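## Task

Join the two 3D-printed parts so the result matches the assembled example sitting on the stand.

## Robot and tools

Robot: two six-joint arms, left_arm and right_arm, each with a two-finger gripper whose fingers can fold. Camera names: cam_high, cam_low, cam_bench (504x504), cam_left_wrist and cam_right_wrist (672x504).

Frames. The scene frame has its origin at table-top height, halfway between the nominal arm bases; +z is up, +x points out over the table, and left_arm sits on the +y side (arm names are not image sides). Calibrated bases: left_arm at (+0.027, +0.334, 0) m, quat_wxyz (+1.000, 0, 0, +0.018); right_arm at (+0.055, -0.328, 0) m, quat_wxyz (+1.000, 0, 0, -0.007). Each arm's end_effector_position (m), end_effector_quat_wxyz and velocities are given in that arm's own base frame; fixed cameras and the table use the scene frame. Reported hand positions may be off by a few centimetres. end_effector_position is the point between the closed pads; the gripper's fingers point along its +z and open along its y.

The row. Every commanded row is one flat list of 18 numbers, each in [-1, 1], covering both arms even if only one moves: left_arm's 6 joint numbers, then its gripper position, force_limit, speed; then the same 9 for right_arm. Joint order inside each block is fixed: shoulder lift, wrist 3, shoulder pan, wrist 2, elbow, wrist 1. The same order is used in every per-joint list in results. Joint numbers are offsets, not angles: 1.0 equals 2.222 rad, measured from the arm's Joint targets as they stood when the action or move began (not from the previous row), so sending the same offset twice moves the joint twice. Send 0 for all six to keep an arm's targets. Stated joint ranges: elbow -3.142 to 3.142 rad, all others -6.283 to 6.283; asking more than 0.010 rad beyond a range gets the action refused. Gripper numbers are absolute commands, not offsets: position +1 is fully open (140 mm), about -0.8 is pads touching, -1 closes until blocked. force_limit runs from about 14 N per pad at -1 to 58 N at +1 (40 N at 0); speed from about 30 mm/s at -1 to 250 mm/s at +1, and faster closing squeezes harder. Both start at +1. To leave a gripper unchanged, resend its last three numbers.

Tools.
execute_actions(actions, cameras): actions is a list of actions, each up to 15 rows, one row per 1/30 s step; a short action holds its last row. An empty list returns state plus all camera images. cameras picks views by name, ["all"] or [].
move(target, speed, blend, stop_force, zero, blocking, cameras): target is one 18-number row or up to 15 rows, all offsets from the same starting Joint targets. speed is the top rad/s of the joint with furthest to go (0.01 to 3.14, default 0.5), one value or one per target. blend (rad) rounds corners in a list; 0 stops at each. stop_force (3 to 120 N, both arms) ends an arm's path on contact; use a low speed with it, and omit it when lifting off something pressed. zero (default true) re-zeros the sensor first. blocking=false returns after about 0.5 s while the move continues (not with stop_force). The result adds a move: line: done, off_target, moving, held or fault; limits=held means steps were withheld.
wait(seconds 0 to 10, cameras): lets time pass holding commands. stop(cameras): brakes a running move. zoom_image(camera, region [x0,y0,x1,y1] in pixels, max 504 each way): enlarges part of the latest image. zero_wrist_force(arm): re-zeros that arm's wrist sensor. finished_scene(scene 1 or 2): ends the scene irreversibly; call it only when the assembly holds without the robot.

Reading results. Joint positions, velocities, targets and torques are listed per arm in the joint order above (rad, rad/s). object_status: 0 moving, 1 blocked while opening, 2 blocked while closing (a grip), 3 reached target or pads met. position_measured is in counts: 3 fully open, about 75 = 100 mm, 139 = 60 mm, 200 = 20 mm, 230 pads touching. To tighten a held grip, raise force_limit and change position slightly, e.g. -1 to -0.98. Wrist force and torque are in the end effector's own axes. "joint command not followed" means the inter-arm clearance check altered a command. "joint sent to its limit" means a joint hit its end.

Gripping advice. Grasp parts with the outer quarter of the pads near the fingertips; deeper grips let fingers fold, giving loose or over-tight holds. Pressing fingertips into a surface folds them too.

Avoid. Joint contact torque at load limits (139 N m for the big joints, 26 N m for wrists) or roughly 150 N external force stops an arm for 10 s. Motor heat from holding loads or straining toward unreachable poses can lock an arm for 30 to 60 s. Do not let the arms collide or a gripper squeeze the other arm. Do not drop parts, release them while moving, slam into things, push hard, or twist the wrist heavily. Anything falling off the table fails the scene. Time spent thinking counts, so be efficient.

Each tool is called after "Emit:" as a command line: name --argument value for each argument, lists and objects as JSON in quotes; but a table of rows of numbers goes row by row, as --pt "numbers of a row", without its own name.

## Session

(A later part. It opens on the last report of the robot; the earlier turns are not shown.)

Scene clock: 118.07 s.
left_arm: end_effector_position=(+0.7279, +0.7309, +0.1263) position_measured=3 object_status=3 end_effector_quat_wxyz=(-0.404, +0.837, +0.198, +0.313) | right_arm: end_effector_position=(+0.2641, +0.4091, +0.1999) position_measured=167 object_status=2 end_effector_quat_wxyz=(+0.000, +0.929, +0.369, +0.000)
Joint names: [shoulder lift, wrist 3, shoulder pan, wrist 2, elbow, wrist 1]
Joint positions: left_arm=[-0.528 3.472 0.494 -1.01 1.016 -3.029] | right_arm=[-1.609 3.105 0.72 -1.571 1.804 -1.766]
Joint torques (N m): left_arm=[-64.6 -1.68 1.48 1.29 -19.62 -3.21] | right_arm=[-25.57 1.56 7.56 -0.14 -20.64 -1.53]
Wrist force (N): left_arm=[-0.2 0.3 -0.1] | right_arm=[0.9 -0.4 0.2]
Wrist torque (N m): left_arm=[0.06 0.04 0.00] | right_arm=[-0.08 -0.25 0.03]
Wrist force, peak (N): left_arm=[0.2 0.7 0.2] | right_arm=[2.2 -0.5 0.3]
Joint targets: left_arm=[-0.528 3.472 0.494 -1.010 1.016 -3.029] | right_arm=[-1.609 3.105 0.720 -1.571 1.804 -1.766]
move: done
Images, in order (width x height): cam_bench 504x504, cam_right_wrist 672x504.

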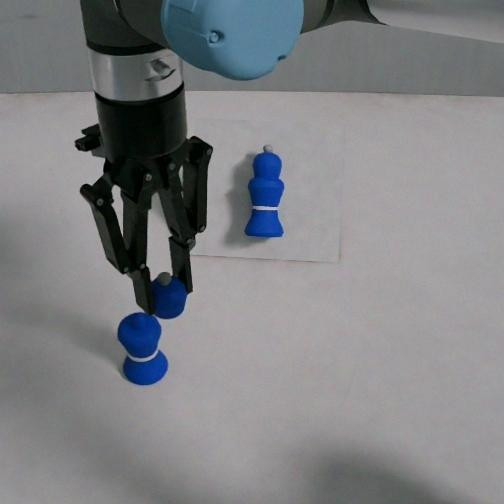

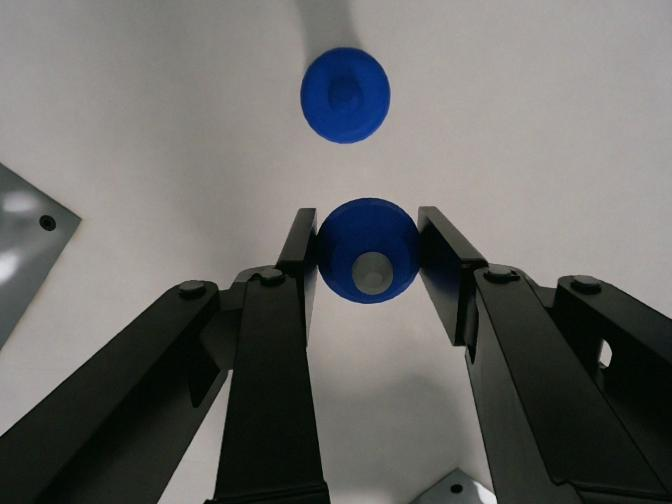

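Emit:
move --target '[0,0,0,0,0,0,1,1,1,0.0656,0,0.0085,0,-0.0680,0.0025,-1,-0.1,-1]' --speed 0.3 --cameras '["cam_right_wrist","cam_bench","cam_high"]'

Emit:
zoom_image --camera "cam_right_wrist" --region '[290, 160, 450, 320]'

Emit:
zoom_image --camera "cam_bench" --region '[70, 240, 230, 400]'

Emit:
zoom_image --camera "cam_high" --region '[290, 240, 440, 390]'

Scene clock: 131.00 s.
left_arm: end_effector_position=(+0.7279, +0.7309, +0.1263) position_measured=3 object_status=3 end_effector_quat_wxyz=(-0.404, +0.837, +0.198, +0.313) | right_arm: end_effector_position=(+0.3021, +0.4559, +0.1997) position_measured=167 object_status=2 end_effector_quat_wxyz=(+0.000, +0.926, +0.378, +0.000)
Joint names: [shoulder lift, wrist 3, shoulder pan, wrist 2, elbow, wrist 1]
Joint positions: left_arm=[-0.528 3.472 0.494 -1.01 1.016 -3.029] | right_arm=[-1.463 3.105 0.739 -1.571 1.653 -1.761]
Joint torques (N m): left_arm=[-65.18 -1.66 2.15 1.11 -19.05 -3.15] | right_arm=[-23.79 1.56 -8.66 0.01 -28.56 -4.03]
Wrist force (N): left_arm=[-0.1 0.2 0.1] | right_arm=[0.9 -0.3 0.1]
Wrist torque (N m): left_arm=[0.03 0.02 0.00] | right_arm=[-0.05 -0.24 0.06]
Wrist force, peak (N): left_arm=[0.1 0.5 -0.4] | right_arm=[3.1 -1.0 0.5]
Joint targets: left_arm=[-0.528 3.472 0.494 -1.010 1.016 -3.029] | right_arm=[-1.463 3.105 0.739 -1.571 1.653 -1.761]
move: done
Images, in order (width x height): cam_high 504x504, cam_bench 504x504, cam_right_wrist 672x504.

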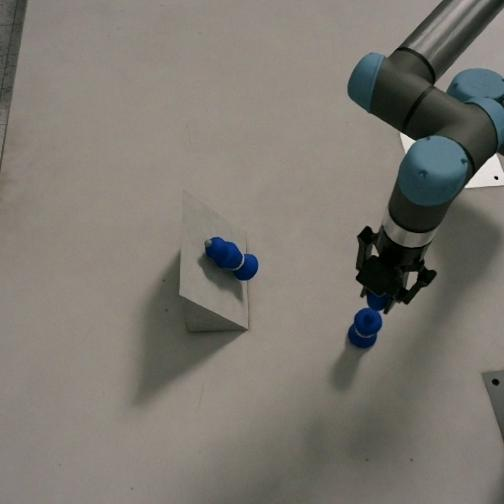

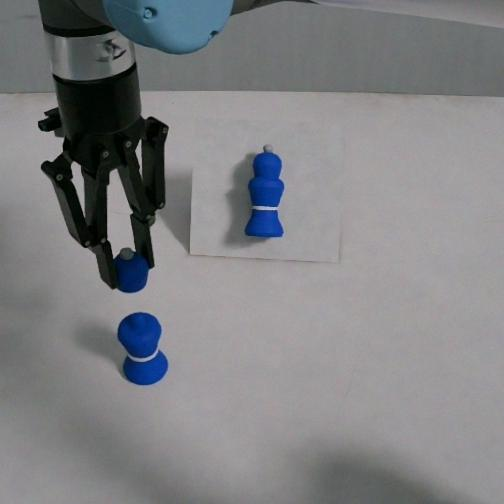

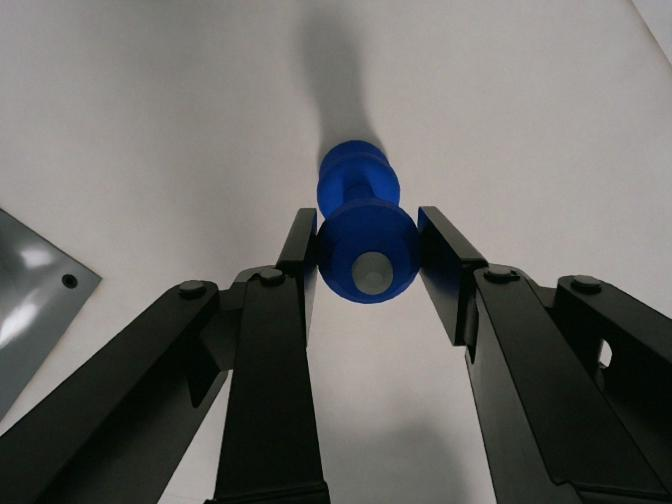

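Scaled by 3.150 from the camera's 672x504 image, which has a finer 960x720 frame.

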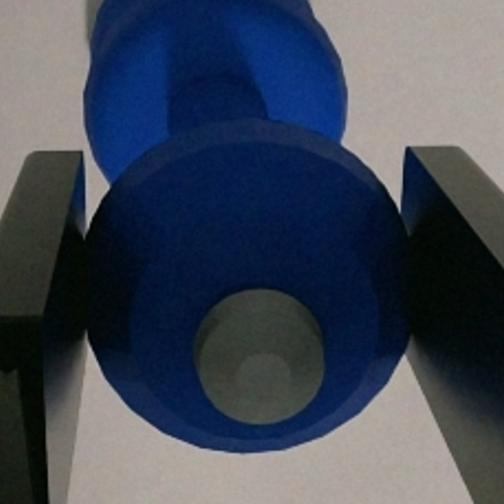

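Scaled by 3.150 from the camera's 504x504 image, which has a finer 720x720 frame.

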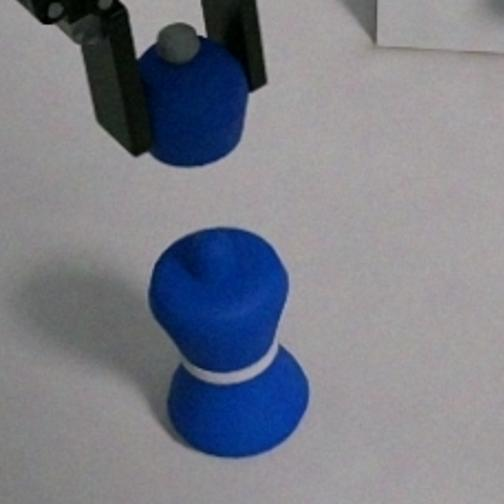

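Scaled by 3.360 from the camera's 504x504 image, which has a finer 720x720 frame.

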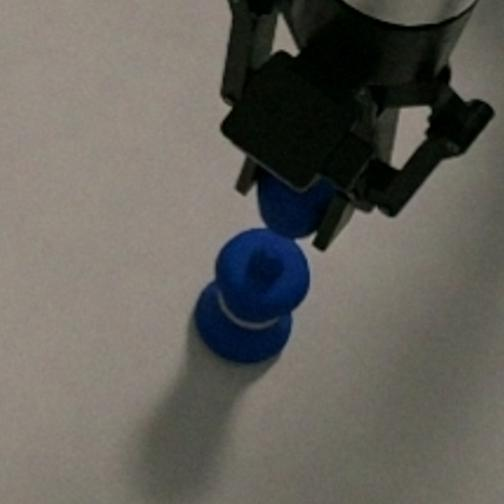

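Emit:
move --target '[0,0,0,0,0,0,1,1,1,0.0115,0,-0.0009,0,0.0402,-0.0515,-1,-0.1,-1]' --speed 0.1 --stop_force 8 --cameras '["cam_right_wrist","cam_bench","cam_high","cam_low"]'

Emit:
zoom_image --camera "cam_right_wrist" --region '[290, 160, 450, 320]'

Emit:
zoom_image --camera "cam_bench" --region '[70, 240, 230, 400]'

Emit:
zoom_image --camera "cam_low" --region '[200, 160, 320, 280]'

Emit:
zoom_image --camera "cam_high" --region '[290, 240, 440, 390]'

Scene clock: 143.97 s.
left_arm: end_effector_position=(+0.7279, +0.7309, +0.1263) position_measured=3 object_status=3 end_effector_quat_wxyz=(-0.404, +0.837, +0.198, +0.313) | right_arm: end_effector_position=(+0.3029, +0.4551, +0.1547) position_measured=167 object_status=2 end_effector_quat_wxyz=(+0.000, +0.926, +0.377, +0.000)
Joint names: [shoulder lift, wrist 3, shoulder pan, wrist 2, elbow, wrist 1]
Joint positions: left_arm=[-0.528 3.472 0.494 -1.01 1.016 -3.029] | right_arm=[-1.437 3.105 0.737 -1.571 1.742 -1.875]
Joint torques (N m): left_arm=[-66.65 -1.66 2.61 1.2 -18.73 -3.15] | right_arm=[-40.93 1.54 -4.39 -0.1 -30.68 -3.23]
Wrist force (N): left_arm=[0.0 0.0 0.0] | right_arm=[0.8 -0.4 0.5]
Wrist torque (N m): left_arm=[-0.01 0.00 0.01] | right_arm=[-0.03 -0.24 0.04]
Wrist force, peak (N): left_arm=[0.1 0.7 0.3] | right_arm=[1.2 -0.5 0.6]
Joint targets: left_arm=[-0.528 3.472 0.494 -1.010 1.016 -3.029] | right_arm=[-1.437 3.105 0.737 -1.571 1.742 -1.875]
move: done
Images, in order (width x height): cam_high 504x504, cam_low 504x504, cam_bench 504x504, cam_right_wrist 672x504.

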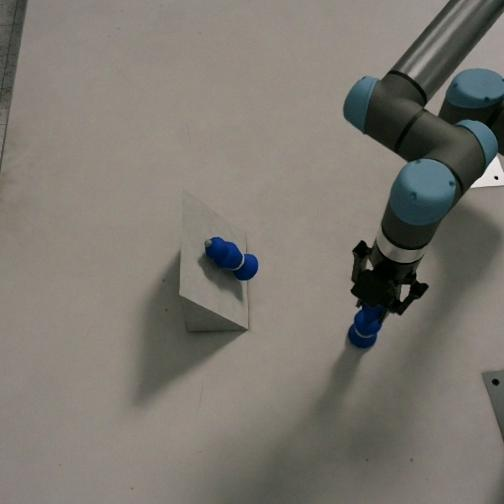

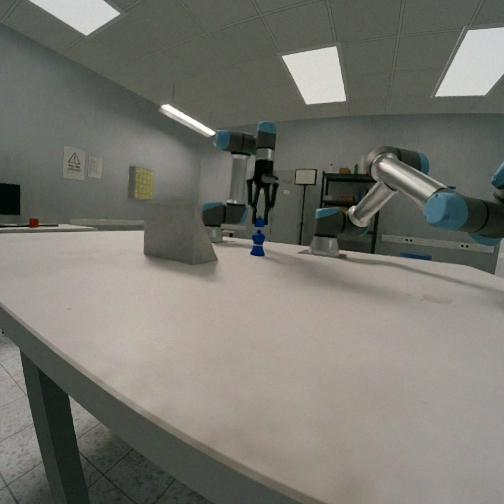

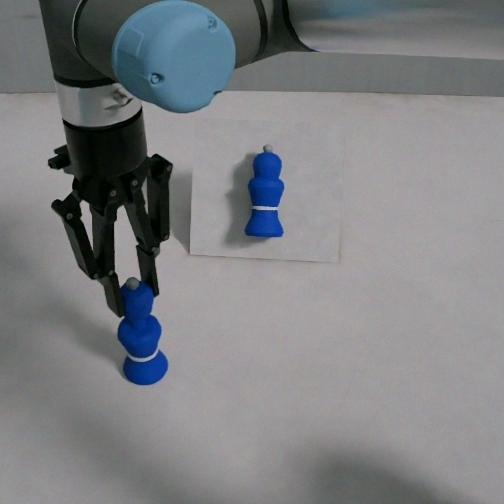

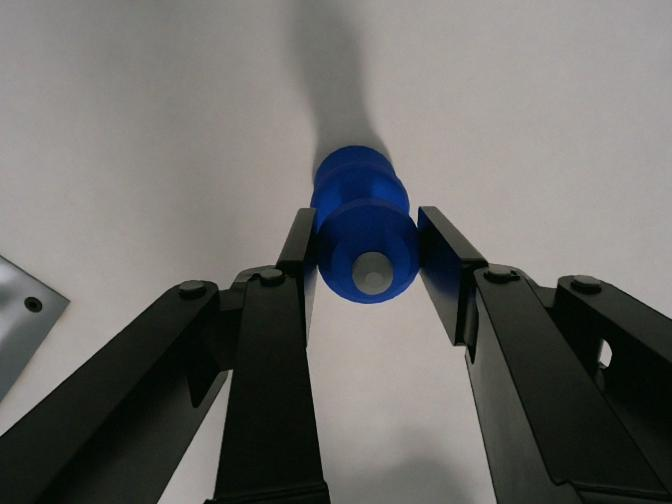

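Scaled by 3.150 from the camera's 672x504 image, which has a finer 960x720 frame.

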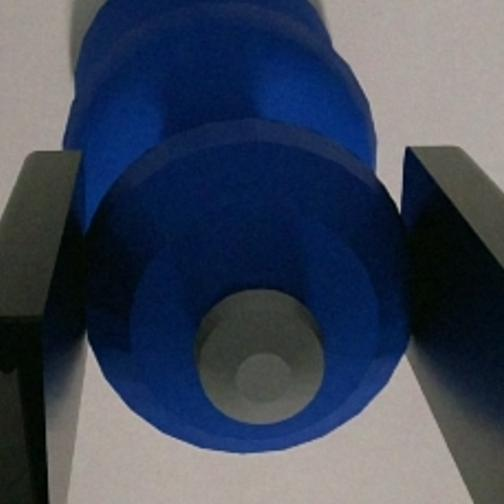

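Scaled by 3.150 from the camera's 504x504 image, which has a finer 720x720 frame.

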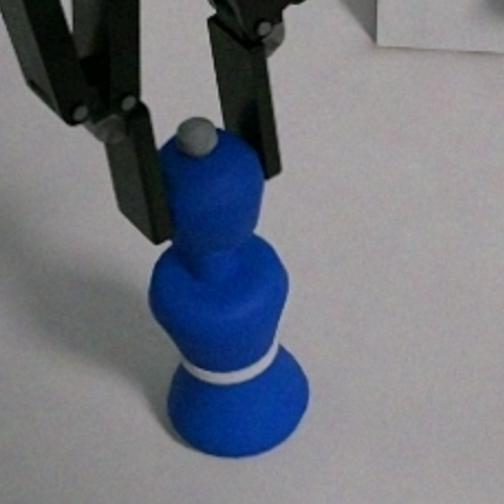

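Scaled by 4.200 from the camera's 504x504 image, which has a finer 720x720 frame.

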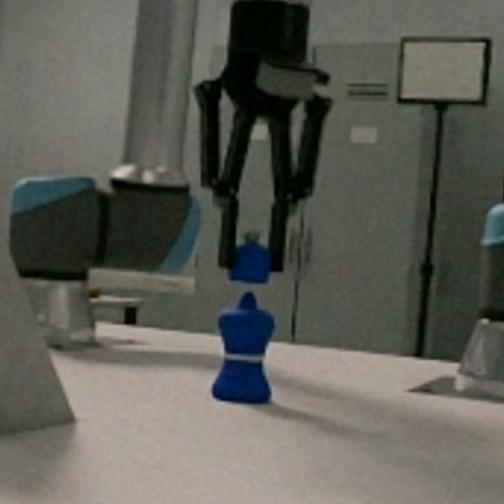

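Scaled by 3.360 from the camera's 504x504 image, which has a finer 720x720 frame.

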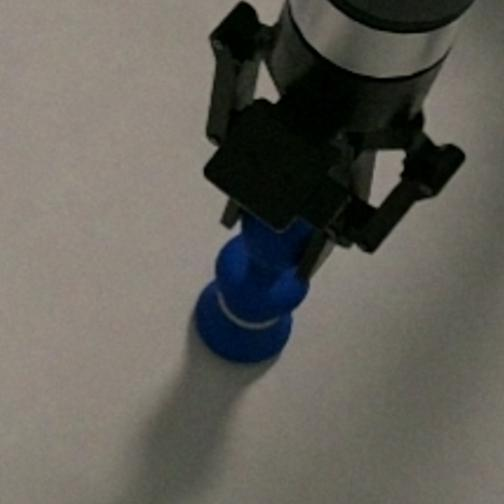

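Emit:
move --target '[0,0,0,0,0,0,1,1,1,0.0149,0,0,0,0.0315,-0.0468,-1,-0.1,-1]' --speed 0.025 --stop_force 10 --cameras '["cam_right_wrist","cam_bench","cam_high","cam_low"]'

Emit:
zoom_image --camera "cam_bench" --region '[70, 240, 230, 400]'

Emit:
zoom_image --camera "cam_low" --region '[200, 160, 320, 280]'

Emit:
zoom_image --camera "cam_right_wrist" --region '[290, 130, 450, 320]'

Scene clock: 153.97 s.
left_arm: end_effector_position=(+0.7279, +0.7309, +0.1263) position_measured=3 object_status=3 end_effector_quat_wxyz=(-0.404, +0.837, +0.198, +0.313) | right_arm: end_effector_position=(+0.3033, +0.4554, +0.1287) position_measured=167 object_status=2 end_effector_quat_wxyz=(+0.000, +0.926, +0.377, +0.000)
Joint names: [shoulder lift, wrist 3, shoulder pan, wrist 2, elbow, wrist 1]
Joint positions: left_arm=[-0.528 3.472 0.494 -1.01 1.016 -3.029] | right_arm=[-1.416 3.105 0.737 -1.571 1.788 -1.943]
Joint torques (N m): left_arm=[-66.04 -1.53 2.38 1.22 -19.18 -3.15] | right_arm=[-33.93 1.52 5.21 0.05 -25.49 -1.94]
Wrist force (N): left_arm=[-0.2 0.3 0.1] | right_arm=[-0.8 -1.1 -11.8]
Wrist torque (N m): left_arm=[0.06 0.03 0.00] | right_arm=[-0.08 -0.20 0.03]
Wrist force, peak (N): left_arm=[-0.2 0.6 0.2] | right_arm=[-2.6 -0.9 -21.4]
Joint targets: left_arm=[-0.528 3.472 0.494 -1.010 1.016 -3.029] | right_arm=[-1.416 3.105 0.737 -1.571 1.788 -1.943]
move: contact (right_arm); right_arm: the wrist 1 is farthest, 0.036 rad from its target
Images, in order (width x height): cam_high 504x504, cam_low 504x504, cam_bench 504x504, cam_right_wrist 672x504.

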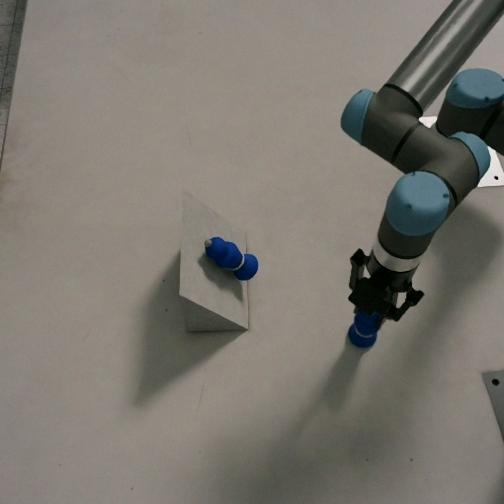

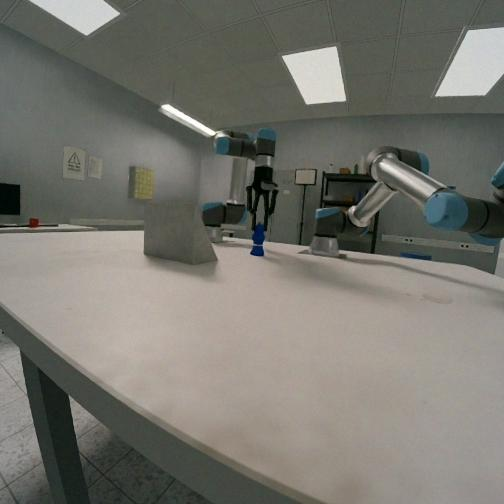

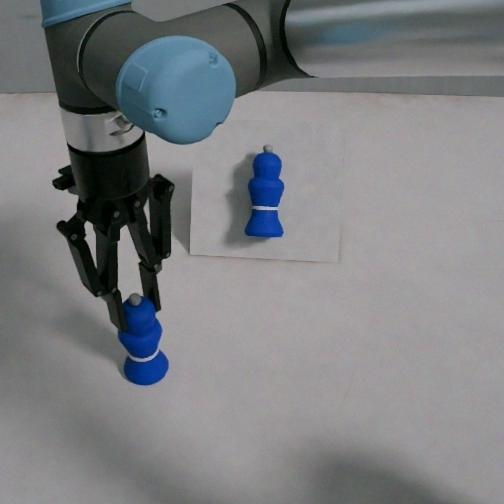

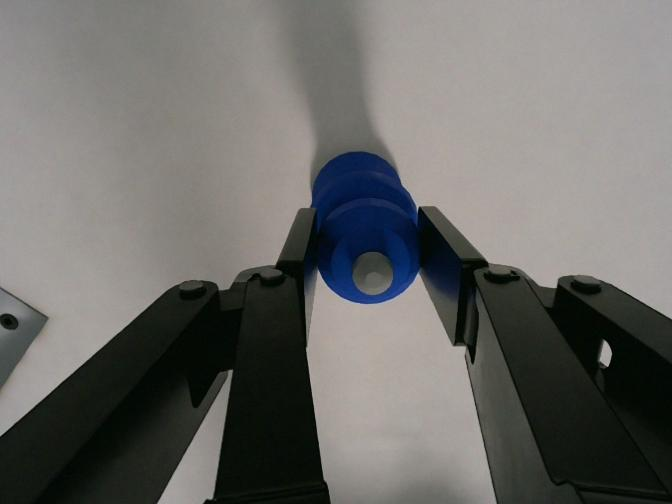

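Scaled by 3.150 from the camera's 504x504 image, which has a finer 720x720 frame.

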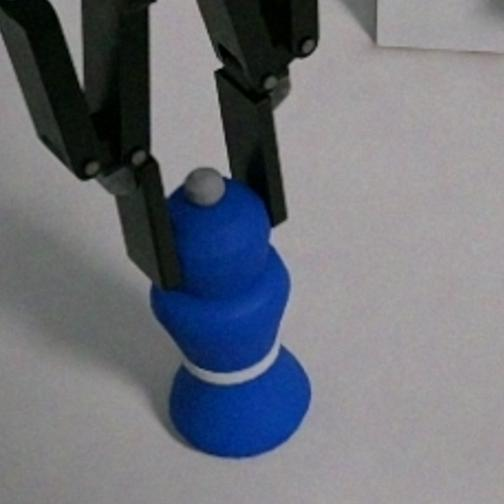

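Scaled by 4.200 from the camera's 504x504 image, which has a finer 720x720 frame.

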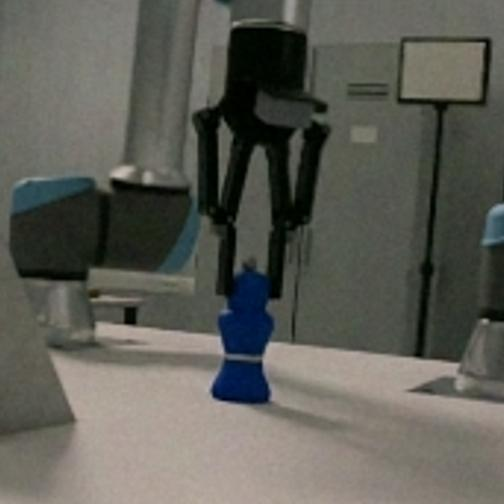

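Scaled by 2.653 from the camera's 672x504 image, which has a finer 960x720 frame.

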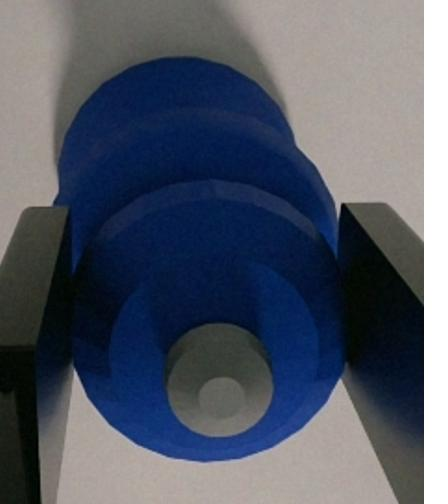

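Emit:
move --target '[0,0,0,0,0,0,1,1,1,0,0,0,0,0,0,-0.98,0.1,-1]'

Emit:
move --target '[0,0,0,0,0,0,1,1,1,0.0074,0,0,0,0.0158,-0.0234,-0.98,0.1,-1]' --speed 0.02 --stop_force 15 --cameras '["cam_right_wrist","cam_bench","cam_low"]'

Emit:
zoom_image --camera "cam_bench" --region '[70, 240, 230, 400]'

Emit:
zoom_image --camera "cam_low" --region '[200, 160, 320, 280]'

Emit:
zoom_image --camera "cam_right_wrist" --region '[290, 130, 450, 320]'

Scene clock: 160.67 s.
left_arm: end_effector_position=(+0.7279, +0.7309, +0.1263) position_measured=3 object_status=3 end_effector_quat_wxyz=(-0.404, +0.837, +0.198, +0.313) | right_arm: end_effector_position=(+0.3033, +0.4554, +0.1287) position_measured=170 object_status=2 end_effector_quat_wxyz=(+0.000, +0.926, +0.377, +0.000)
Joint names: [shoulder lift, wrist 3, shoulder pan, wrist 2, elbow, wrist 1]
Joint positions: left_arm=[-0.528 3.472 0.494 -1.01 1.016 -3.029] | right_arm=[-1.416 3.105 0.737 -1.571 1.788 -1.943]
Joint torques (N m): left_arm=[-66.12 -1.57 2.45 1.14 -17.5 -3.21] | right_arm=[-30.69 1.48 6.2 -0.03 -22.87 -3.23]
Wrist force (N): left_arm=[0.2 0.2 0.0] | right_arm=[-1.7 -1.2 -16.5]
Wrist torque (N m): left_arm=[0.03 -0.04 0.00] | right_arm=[-0.05 -0.17 0.03]
Wrist force, peak (N): left_arm=[-0.1 0.6 0.2] | right_arm=[-1.5 -1.4 -16.6]
Joint targets: left_arm=[-0.528 3.472 0.494 -1.010 1.016 -3.029] | right_arm=[-1.416 3.105 0.737 -1.571 1.788 -1.943]
move: done

Scene clock: 161.77 s.
left_arm: end_effector_position=(+0.7279, +0.7309, +0.1263) position_measured=3 object_status=3 end_effector_quat_wxyz=(-0.404, +0.837, +0.198, +0.313) | right_arm: end_effector_position=(+0.3034, +0.4555, +0.1284) position_measured=170 object_status=2 end_effector_quat_wxyz=(+0.000, +0.926, +0.377, +0.000)
Joint names: [shoulder lift, wrist 3, shoulder pan, wrist 2, elbow, wrist 1]
Joint positions: left_arm=[-0.528 3.472 0.494 -1.01 1.016 -3.029] | right_arm=[-1.416 3.105 0.737 -1.571 1.789 -1.944]
Joint torques (N m): left_arm=[-65.24 -1.52 3.04 1.25 -18.25 -3.12] | right_arm=[-24.31 1.66 5.16 -0.12 -18.8 -1.31]
Wrist force (N): left_arm=[0.0 0.4 0.3] | right_arm=[-5.3 -1.1 -32.7]
Wrist torque (N m): left_arm=[0.09 0.01 0.00] | right_arm=[-0.06 -0.22 0.03]
Wrist force, peak (N): left_arm=[0.4 0.4 0.0] | right_arm=[-6.9 -0.9 -42.5]
Joint targets: left_arm=[-0.528 3.472 0.494 -1.010 1.016 -3.029] | right_arm=[-1.416 3.105 0.737 -1.571 1.789 -1.944]
move: contact (right_arm); right_arm: the wrist 1 is farthest, 0.051 rad from its target
Images, in order (width x height): cam_low 504x504, cam_bench 504x504, cam_right_wrist 672x504.

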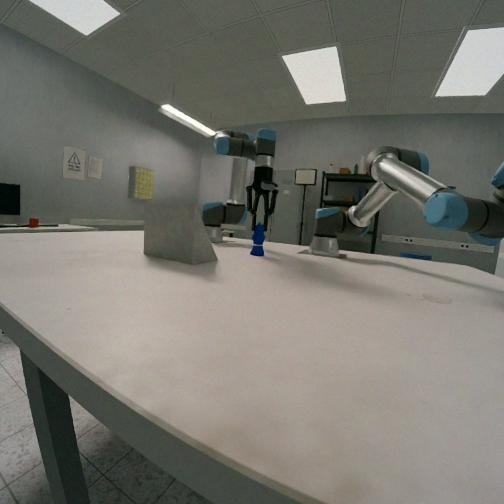

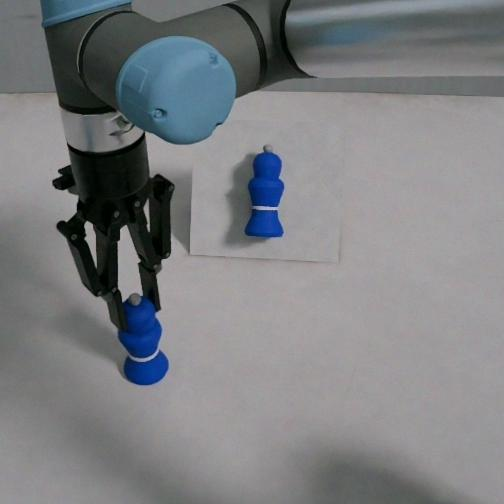

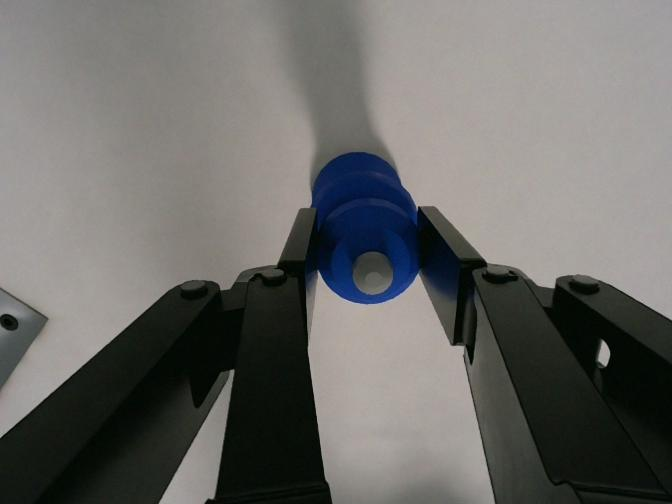

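Scaled by 3.150 from the camera's 504x504 image, which has a finer 720x720 frame.

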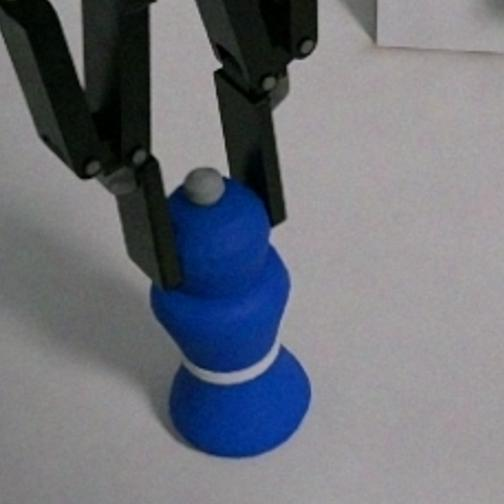

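Scaled by 4.200 from the camera's 504x504 image, which has a finer 720x720 frame.

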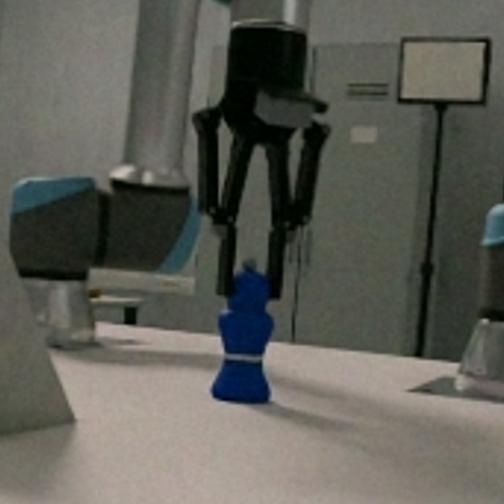

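Scaled by 2.653 from the camera's 672x504 image, which has a finer 960x720 frame.

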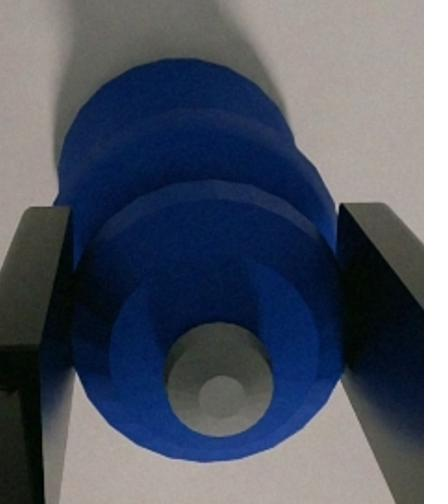

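Emit:
move --target '[0,0,0,0,0,0,1,1,1,-0.0003,0,0,0,-0.0008,0.0011,-0.98,0.1,-1]' --speed 0.05

Scene clock: 170.23 s.
left_arm: end_effector_position=(+0.7279, +0.7309, +0.1263) position_measured=3 object_status=3 end_effector_quat_wxyz=(-0.404, +0.837, +0.198, +0.313) | right_arm: end_effector_position=(+0.3034, +0.4555, +0.1293) position_measured=170 object_status=2 end_effector_quat_wxyz=(+0.000, +0.926, +0.377, +0.000)
Joint names: [shoulder lift, wrist 3, shoulder pan, wrist 2, elbow, wrist 1]
Joint positions: left_arm=[-0.528 3.472 0.494 -1.01 1.016 -3.029] | right_arm=[-1.416 3.105 0.737 -1.571 1.787 -1.942]
Joint torques (N m): left_arm=[-65.04 -1.35 1.85 1.17 -17.7 -3.19] | right_arm=[-40.99 1.52 5.09 -0.04 -30.64 -2.25]
Wrist force (N): left_arm=[0.1 0.4 0.1] | right_arm=[0.8 -0.8 0.3]
Wrist torque (N m): left_arm=[0.09 -0.03 0.00] | right_arm=[-0.12 -0.18 0.03]
Wrist force, peak (N): left_arm=[-0.3 0.6 -0.1] | right_arm=[-5.4 -0.9 -32.8]
Joint targets: left_arm=[-0.528 3.472 0.494 -1.010 1.016 -3.029] | right_arm=[-1.416 3.105 0.737 -1.571 1.787 -1.942]
move: done

Emit:
move --target '[0,0,0,0,0,0,1,1,1,0,0,0,0,0,0,0.1,0.1,-1]'

Emit:
wait --seconds 0.5

Scene clock: 174.43 s.
left_arm: end_effector_position=(+0.7279, +0.7309, +0.1263) position_measured=3 object_status=3 end_effector_quat_wxyz=(-0.404, +0.837, +0.198, +0.313) | right_arm: end_effector_position=(+0.3034, +0.4556, +0.1293) position_measured=117 object_status=0 end_effector_quat_wxyz=(+0.000, +0.926, +0.377, +0.000)
Joint names: [shoulder lift, wrist 3, shoulder pan, wrist 2, elbow, wrist 1]
Joint positions: left_arm=[-0.528 3.472 0.494 -1.01 1.016 -3.029] | right_arm=[-1.416 3.105 0.737 -1.571 1.787 -1.942]
Joint torques (N m): left_arm=[-65.99 -1.39 2.27 1.3 -17.75 -3.12] | right_arm=[-40.54 1.56 4.86 -0.05 -29.53 -4.2]
Wrist force (N): left_arm=[-0.2 0.0 0.1] | right_arm=[0.5 -0.4 0.2]
Wrist torque (N m): left_arm=[-0.01 0.04 0.00] | right_arm=[-0.05 -0.13 0.04]
Wrist force, peak (N): left_arm=[-0.1 0.6 0.0] | right_arm=[0.9 -0.7 0.2]
Joint targets: left_arm=[-0.528 3.472 0.494 -1.010 1.016 -3.029] | right_arm=[-1.416 3.105 0.737 -1.571 1.787 -1.942]
move: done

Scene clock: 174.93 s.
left_arm: end_effector_position=(+0.7279, +0.7309, +0.1263) position_measured=3 object_status=3 end_effector_quat_wxyz=(-0.404, +0.837, +0.198, +0.313) | right_arm: end_effector_position=(+0.3034, +0.4556, +0.1293) position_measured=117 object_status=3 end_effector_quat_wxyz=(+0.000, +0.926, +0.377, +0.000)
Joint names: [shoulder lift, wrist 3, shoulder pan, wrist 2, elbow, wrist 1]
Joint positions: left_arm=[-0.528 3.472 0.494 -1.01 1.016 -3.029] | right_arm=[-1.416 3.105 0.737 -1.571 1.787 -1.942]
Joint torques (N m): left_arm=[-65.34 -1.52 2.18 1.15 -18.61 -3.19] | right_arm=[-39.87 1.55 5 -0.05 -29.58 -4.2]
Wrist force (N): left_arm=[-0.3 0.2 0.0] | right_arm=[0.5 -0.4 0.0]
Wrist torque (N m): left_arm=[0.04 0.05 0.00] | right_arm=[-0.04 -0.12 0.03]
Wrist force, peak (N): left_arm=[-0.3 0.4 -0.2] | right_arm=[0.9 -0.6 0.2]
Joint targets: left_arm=[-0.528 3.472 0.494 -1.010 1.016 -3.029] | right_arm=[-1.416 3.105 0.737 -1.571 1.787 -1.942]
Tool commands: left_gripper/position=+1.0 left_gripper/force_limit=+1.0 left_gripper/speed=+1.0 right_gripper/position=+0.1 right_gripper/force_limit=+0.1 right_gripper/speed=-1.0
wait: 0.50 s; at rest by 0.17 s

Emit:
move --pt "0 0 0 0 0 0 1 1 1 -0.0212 0 0 0 -0.0603 0.0815 0.1 0.1 -1" --pt "0 0 0 0 0 0 1 1 1 -0.0869 0 -0.0077 0 0.0077 0.0792 0.1 0.1 -1" --speed 0.3 --blend 0.03 --cameras '["cam_right_wrist","cam_bench","cam_low","cam_high"]'

Emit:
zoom_image --camera "cam_bench" --region '[70, 260, 230, 400]'

Emit:
zoom_image --camera "cam_low" --region '[220, 210, 290, 270]'

Emit:
zoom_image --camera "cam_right_wrist" --region '[260, 0, 440, 160]'

Emit:
zoom_image --camera "cam_high" --region '[190, 210, 410, 370]'

Scene clock: 181.37 s.
left_arm: end_effector_position=(+0.7279, +0.7309, +0.1263) position_measured=3 object_status=3 end_effector_quat_wxyz=(-0.404, +0.837, +0.198, +0.313) | right_arm: end_effector_position=(+0.2643, +0.4091, +0.2003) position_measured=117 object_status=3 end_effector_quat_wxyz=(+0.000, +0.929, +0.369, +0.000)
Joint names: [shoulder lift, wrist 3, shoulder pan, wrist 2, elbow, wrist 1]
Joint positions: left_arm=[-0.528 3.472 0.494 -1.01 1.016 -3.029] | right_arm=[-1.609 3.105 0.72 -1.571 1.804 -1.766]
Joint torques (N m): left_arm=[-65.57 -1.59 3.19 1.31 -18.01 -3.26] | right_arm=[-30.2 1.54 9.24 -0.09 -19.31 -2.21]
Wrist force (N): left_arm=[-0.3 0.2 -0.2] | right_arm=[0.6 -0.7 -0.1]
Wrist torque (N m): left_arm=[0.03 0.06 0.00] | right_arm=[-0.13 -0.18 0.03]
Wrist force, peak (N): left_arm=[0.1 0.6 0.1] | right_arm=[1.8 -0.4 -1.2]
Joint targets: left_arm=[-0.528 3.472 0.494 -1.010 1.016 -3.029] | right_arm=[-1.609 3.105 0.720 -1.571 1.804 -1.766]
move: done
Images, in order (width x height): cam_high 504x504, cam_low 504x504, cam_bench 504x504, cam_right_wrist 672x504.

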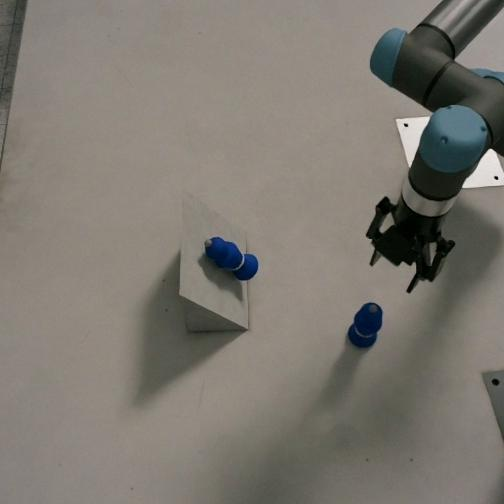

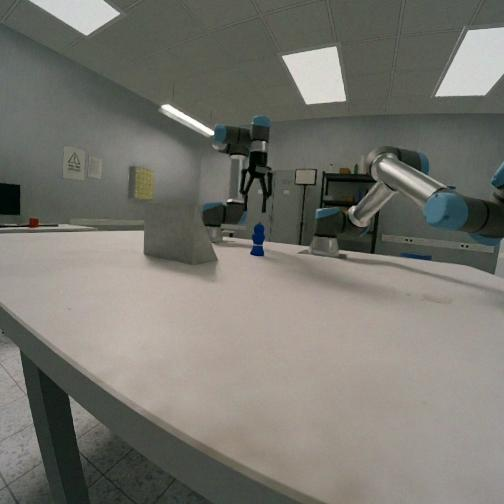

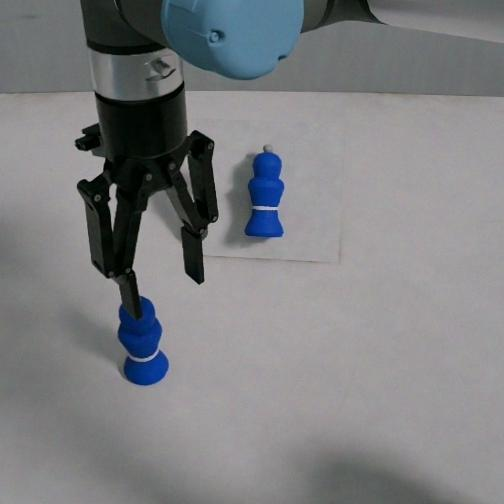

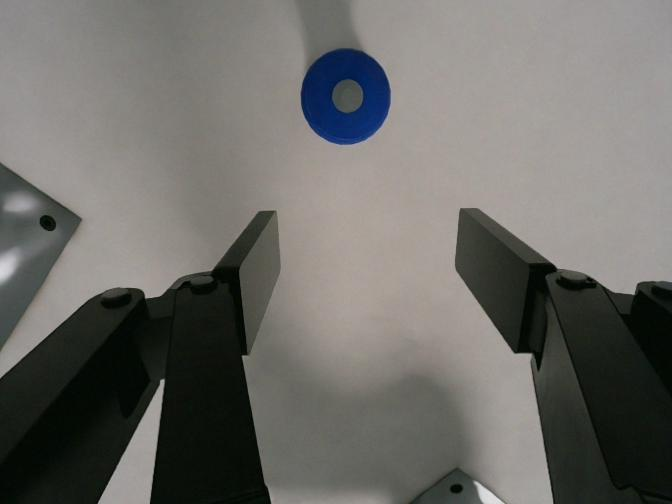

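Scaled by 3.150 from the camera's 504x504 image, which has a finer 720x720 frame.

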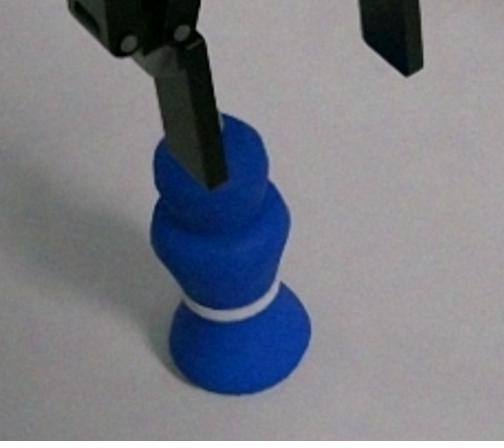

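Scaled by 7.200 from the camera's 504x504 image, which has a finer 720x720 frame.

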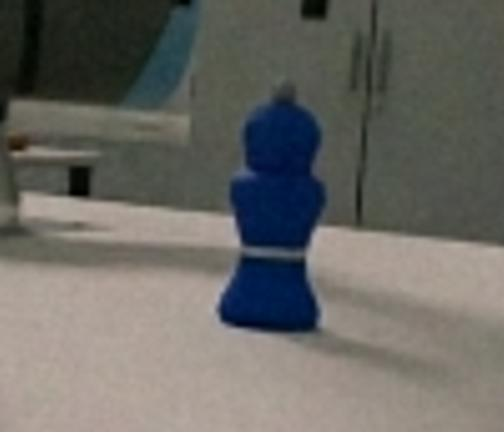

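Scaled by 2.800 from the camera's 672x504 image, which has a finer 960x720 frame.

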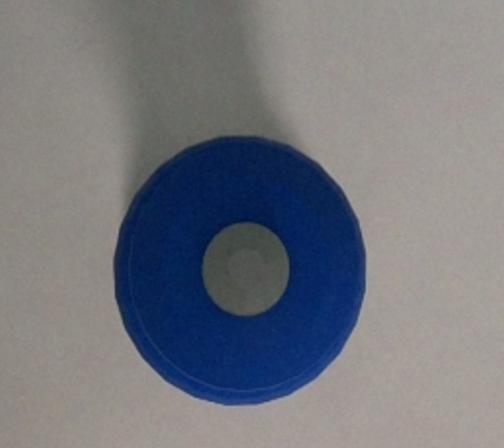

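Scaled by 2.291 from the camera's 504x504 image, which has a finer 720x720 frame.

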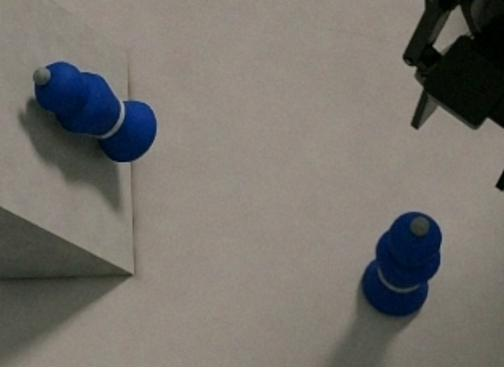

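Emit:
zoom_image --camera "cam_low" --region '[245, 218, 272, 245]'

Emit:
zoom_image --camera "cam_high" --region '[345, 295, 395, 350]'

Emit:
zoom_image --camera "cam_high" --region '[200, 230, 265, 285]'

Scaled by 18.667 from the camera's 504x504 image, which has a finer 720x720 frame.

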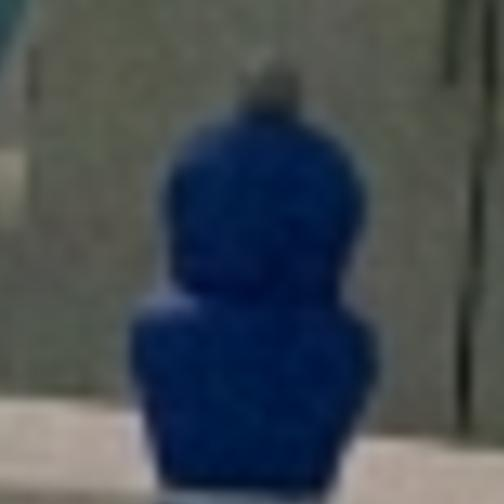

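Scaled by 9.164 from the camera's 504x504 image, which has a finer 720x720 frame.

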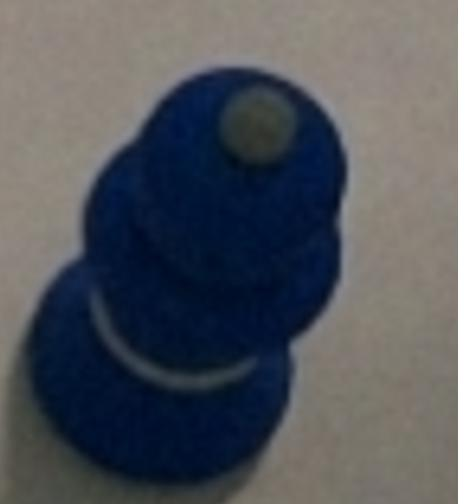

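Scaled by 7.754 from the camera's 504x504 image, which has a finer 720x720 frame.

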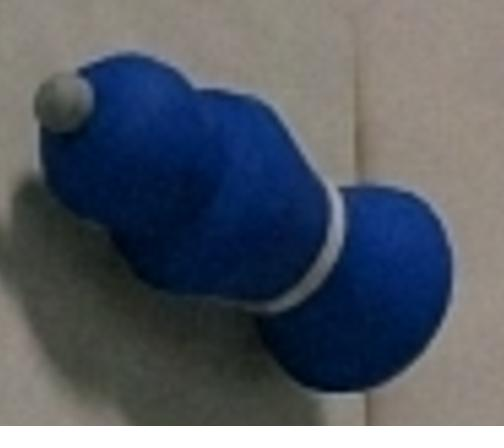

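Emit:
finished_scene --scene 1

The scene is finished: the task was done.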